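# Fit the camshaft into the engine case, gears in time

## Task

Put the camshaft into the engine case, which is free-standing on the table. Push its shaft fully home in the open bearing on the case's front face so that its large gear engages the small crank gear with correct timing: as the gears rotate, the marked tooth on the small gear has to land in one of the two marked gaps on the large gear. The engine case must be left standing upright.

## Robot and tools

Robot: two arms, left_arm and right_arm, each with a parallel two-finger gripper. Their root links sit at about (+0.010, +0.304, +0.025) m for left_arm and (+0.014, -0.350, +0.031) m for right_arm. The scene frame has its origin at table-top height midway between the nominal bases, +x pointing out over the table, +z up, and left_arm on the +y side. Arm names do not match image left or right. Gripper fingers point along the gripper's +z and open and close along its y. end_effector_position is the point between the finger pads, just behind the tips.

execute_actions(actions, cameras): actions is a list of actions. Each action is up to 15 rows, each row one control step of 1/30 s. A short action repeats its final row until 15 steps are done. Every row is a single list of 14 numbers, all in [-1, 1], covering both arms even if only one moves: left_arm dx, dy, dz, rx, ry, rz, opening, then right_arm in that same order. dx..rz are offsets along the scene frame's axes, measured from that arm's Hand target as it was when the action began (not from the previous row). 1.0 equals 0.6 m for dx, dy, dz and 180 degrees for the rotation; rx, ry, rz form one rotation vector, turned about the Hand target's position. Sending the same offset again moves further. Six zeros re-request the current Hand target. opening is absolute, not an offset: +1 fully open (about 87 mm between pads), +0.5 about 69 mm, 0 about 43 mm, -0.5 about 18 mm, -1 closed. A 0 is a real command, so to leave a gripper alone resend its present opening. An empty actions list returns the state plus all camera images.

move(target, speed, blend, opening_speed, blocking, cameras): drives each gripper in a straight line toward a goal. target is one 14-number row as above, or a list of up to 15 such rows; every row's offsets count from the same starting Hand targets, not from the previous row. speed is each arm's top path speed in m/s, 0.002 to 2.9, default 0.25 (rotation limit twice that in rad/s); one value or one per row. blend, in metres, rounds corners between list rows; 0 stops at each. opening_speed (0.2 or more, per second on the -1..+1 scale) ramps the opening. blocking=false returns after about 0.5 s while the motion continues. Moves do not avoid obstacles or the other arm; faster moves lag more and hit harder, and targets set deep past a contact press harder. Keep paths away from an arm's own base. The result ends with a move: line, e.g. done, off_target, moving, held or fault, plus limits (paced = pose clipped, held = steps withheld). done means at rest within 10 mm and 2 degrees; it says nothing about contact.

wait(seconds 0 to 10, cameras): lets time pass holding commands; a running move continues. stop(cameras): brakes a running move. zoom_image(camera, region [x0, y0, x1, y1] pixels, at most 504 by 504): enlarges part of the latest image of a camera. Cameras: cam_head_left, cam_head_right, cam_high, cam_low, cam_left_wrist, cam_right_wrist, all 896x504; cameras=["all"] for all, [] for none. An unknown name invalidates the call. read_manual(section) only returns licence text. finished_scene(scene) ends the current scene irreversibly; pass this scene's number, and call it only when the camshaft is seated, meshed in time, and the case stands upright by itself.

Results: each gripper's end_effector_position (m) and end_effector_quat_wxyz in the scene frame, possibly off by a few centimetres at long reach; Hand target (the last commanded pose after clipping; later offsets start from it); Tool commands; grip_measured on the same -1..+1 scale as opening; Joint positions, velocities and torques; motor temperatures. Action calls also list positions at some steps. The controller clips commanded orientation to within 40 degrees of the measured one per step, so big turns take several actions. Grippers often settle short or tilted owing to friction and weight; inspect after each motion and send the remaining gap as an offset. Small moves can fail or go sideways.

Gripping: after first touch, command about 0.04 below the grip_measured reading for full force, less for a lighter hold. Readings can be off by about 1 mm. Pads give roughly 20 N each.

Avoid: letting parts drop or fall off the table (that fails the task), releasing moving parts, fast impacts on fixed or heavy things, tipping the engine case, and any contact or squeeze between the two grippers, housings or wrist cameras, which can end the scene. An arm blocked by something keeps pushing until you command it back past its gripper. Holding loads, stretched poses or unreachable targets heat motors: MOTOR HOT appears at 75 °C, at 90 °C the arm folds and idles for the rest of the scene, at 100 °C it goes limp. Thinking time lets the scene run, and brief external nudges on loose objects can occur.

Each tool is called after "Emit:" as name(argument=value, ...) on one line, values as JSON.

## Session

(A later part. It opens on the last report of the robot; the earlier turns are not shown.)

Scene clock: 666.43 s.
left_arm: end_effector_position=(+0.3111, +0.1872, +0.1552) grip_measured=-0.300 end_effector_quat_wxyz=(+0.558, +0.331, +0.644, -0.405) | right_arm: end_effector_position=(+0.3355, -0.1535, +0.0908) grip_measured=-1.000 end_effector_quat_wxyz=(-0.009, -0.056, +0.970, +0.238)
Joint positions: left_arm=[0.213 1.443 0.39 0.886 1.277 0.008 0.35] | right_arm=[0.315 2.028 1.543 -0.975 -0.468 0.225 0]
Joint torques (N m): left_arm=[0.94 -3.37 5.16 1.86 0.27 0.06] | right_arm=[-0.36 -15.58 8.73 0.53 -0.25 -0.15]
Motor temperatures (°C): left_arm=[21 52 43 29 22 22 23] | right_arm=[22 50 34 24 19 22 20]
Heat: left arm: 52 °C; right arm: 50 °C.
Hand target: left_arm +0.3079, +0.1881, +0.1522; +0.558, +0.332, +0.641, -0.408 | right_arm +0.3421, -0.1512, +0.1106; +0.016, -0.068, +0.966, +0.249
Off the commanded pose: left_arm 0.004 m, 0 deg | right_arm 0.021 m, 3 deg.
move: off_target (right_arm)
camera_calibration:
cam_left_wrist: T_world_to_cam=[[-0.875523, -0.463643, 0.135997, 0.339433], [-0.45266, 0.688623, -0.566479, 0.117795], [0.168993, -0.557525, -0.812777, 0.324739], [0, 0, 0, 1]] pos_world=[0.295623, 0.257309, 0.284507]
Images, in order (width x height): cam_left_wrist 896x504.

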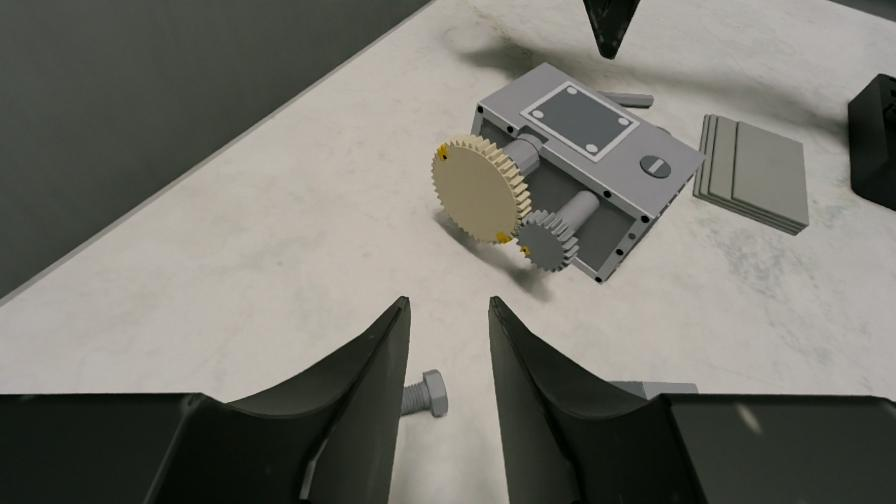

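Emit:
zoom_image(camera="cam_left_wrist", region=[480, 190, 590, 280])

Scaled by 4.582.

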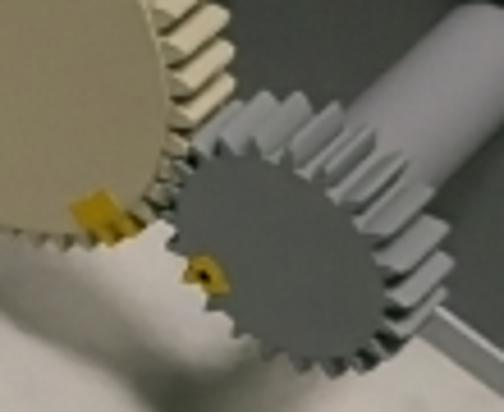

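Emit:
move(target=[0.05,-0.11,-0.1,0,0,0,-0.3,0,0,0,0,0,0,-1], speed=0.2, cameras=["cam_left_wrist"])

Scene clock: 672.73 s.
left_arm: end_effector_position=(+0.3281, +0.1234, +0.0857) grip_measured=-0.300 end_effector_quat_wxyz=(+0.540, +0.328, +0.653, -0.419) | right_arm: end_effector_position=(+0.3355, -0.1535, +0.0908) grip_measured=-1.000 end_effector_quat_wxyz=(-0.009, -0.056, +0.970, +0.238)
Joint positions: left_arm=[-0.049 1.895 0.386 1.377 1.038 -0.081 0.35] | right_arm=[0.315 2.028 1.543 -0.975 -0.468 0.225 0]
Joint torques (N m): left_arm=[-0.36 -5.04 5.97 2.17 -0.07 0.12] | right_arm=[-0.31 -15.5 8.75 0.52 -0.25 -0.15]
Heat: left arm: 48 °C; right arm: 52 °C.
Hand target: left_arm +0.3380, +0.1221, +0.0923; +0.558, +0.332, +0.641, -0.408 | right_arm +0.3421, -0.1512, +0.1106; +0.016, -0.068, +0.966, +0.249
Off the commanded pose: left_arm 0.012 m, 3 deg | right_arm 0.021 m, 3 deg.
move: off_target (left_arm, right_arm)
camera_calibration:
cam_left_wrist: T_world_to_cam=[[-0.877202, -0.44618, 0.177311, 0.329134], [-0.464787, 0.696566, -0.546598, 0.131353], [0.120372, -0.561889, -0.818408, 0.246752], [0, 0, 0, 1]] pos_world=[0.320066, 0.194004, 0.215382]
Images, in order (width x height): cam_left_wrist 896x504.

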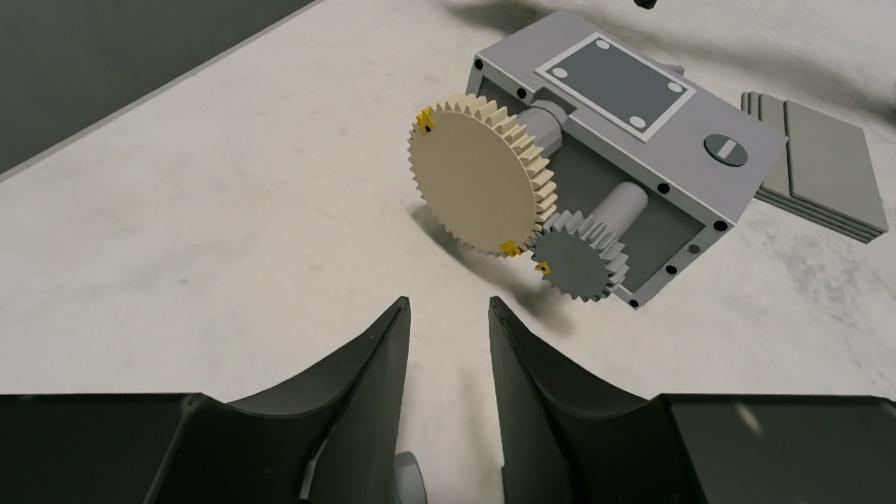

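Emit:
zoom_image(camera="cam_left_wrist", region=[490, 200, 590, 290])

Emit:
zoom_image(camera="cam_left_wrist", region=[500, 215, 560, 275])

Scaled by 5.040.

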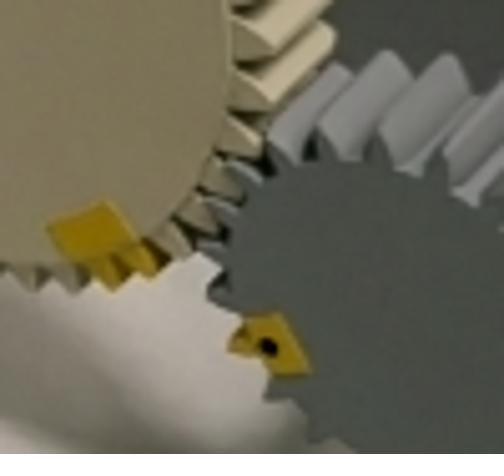

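Scaled by 8.400.

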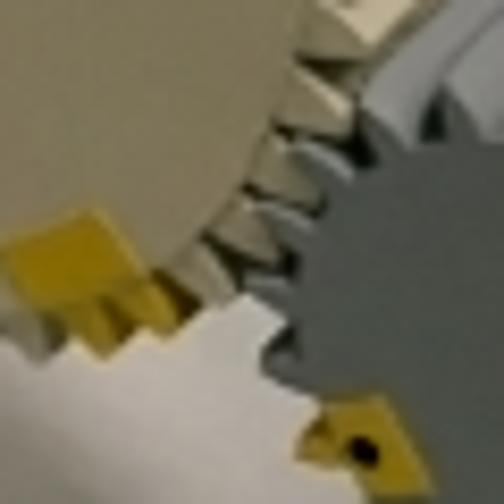

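Emit:
finished_scene(scene=2)

The scene is finished: the task was done.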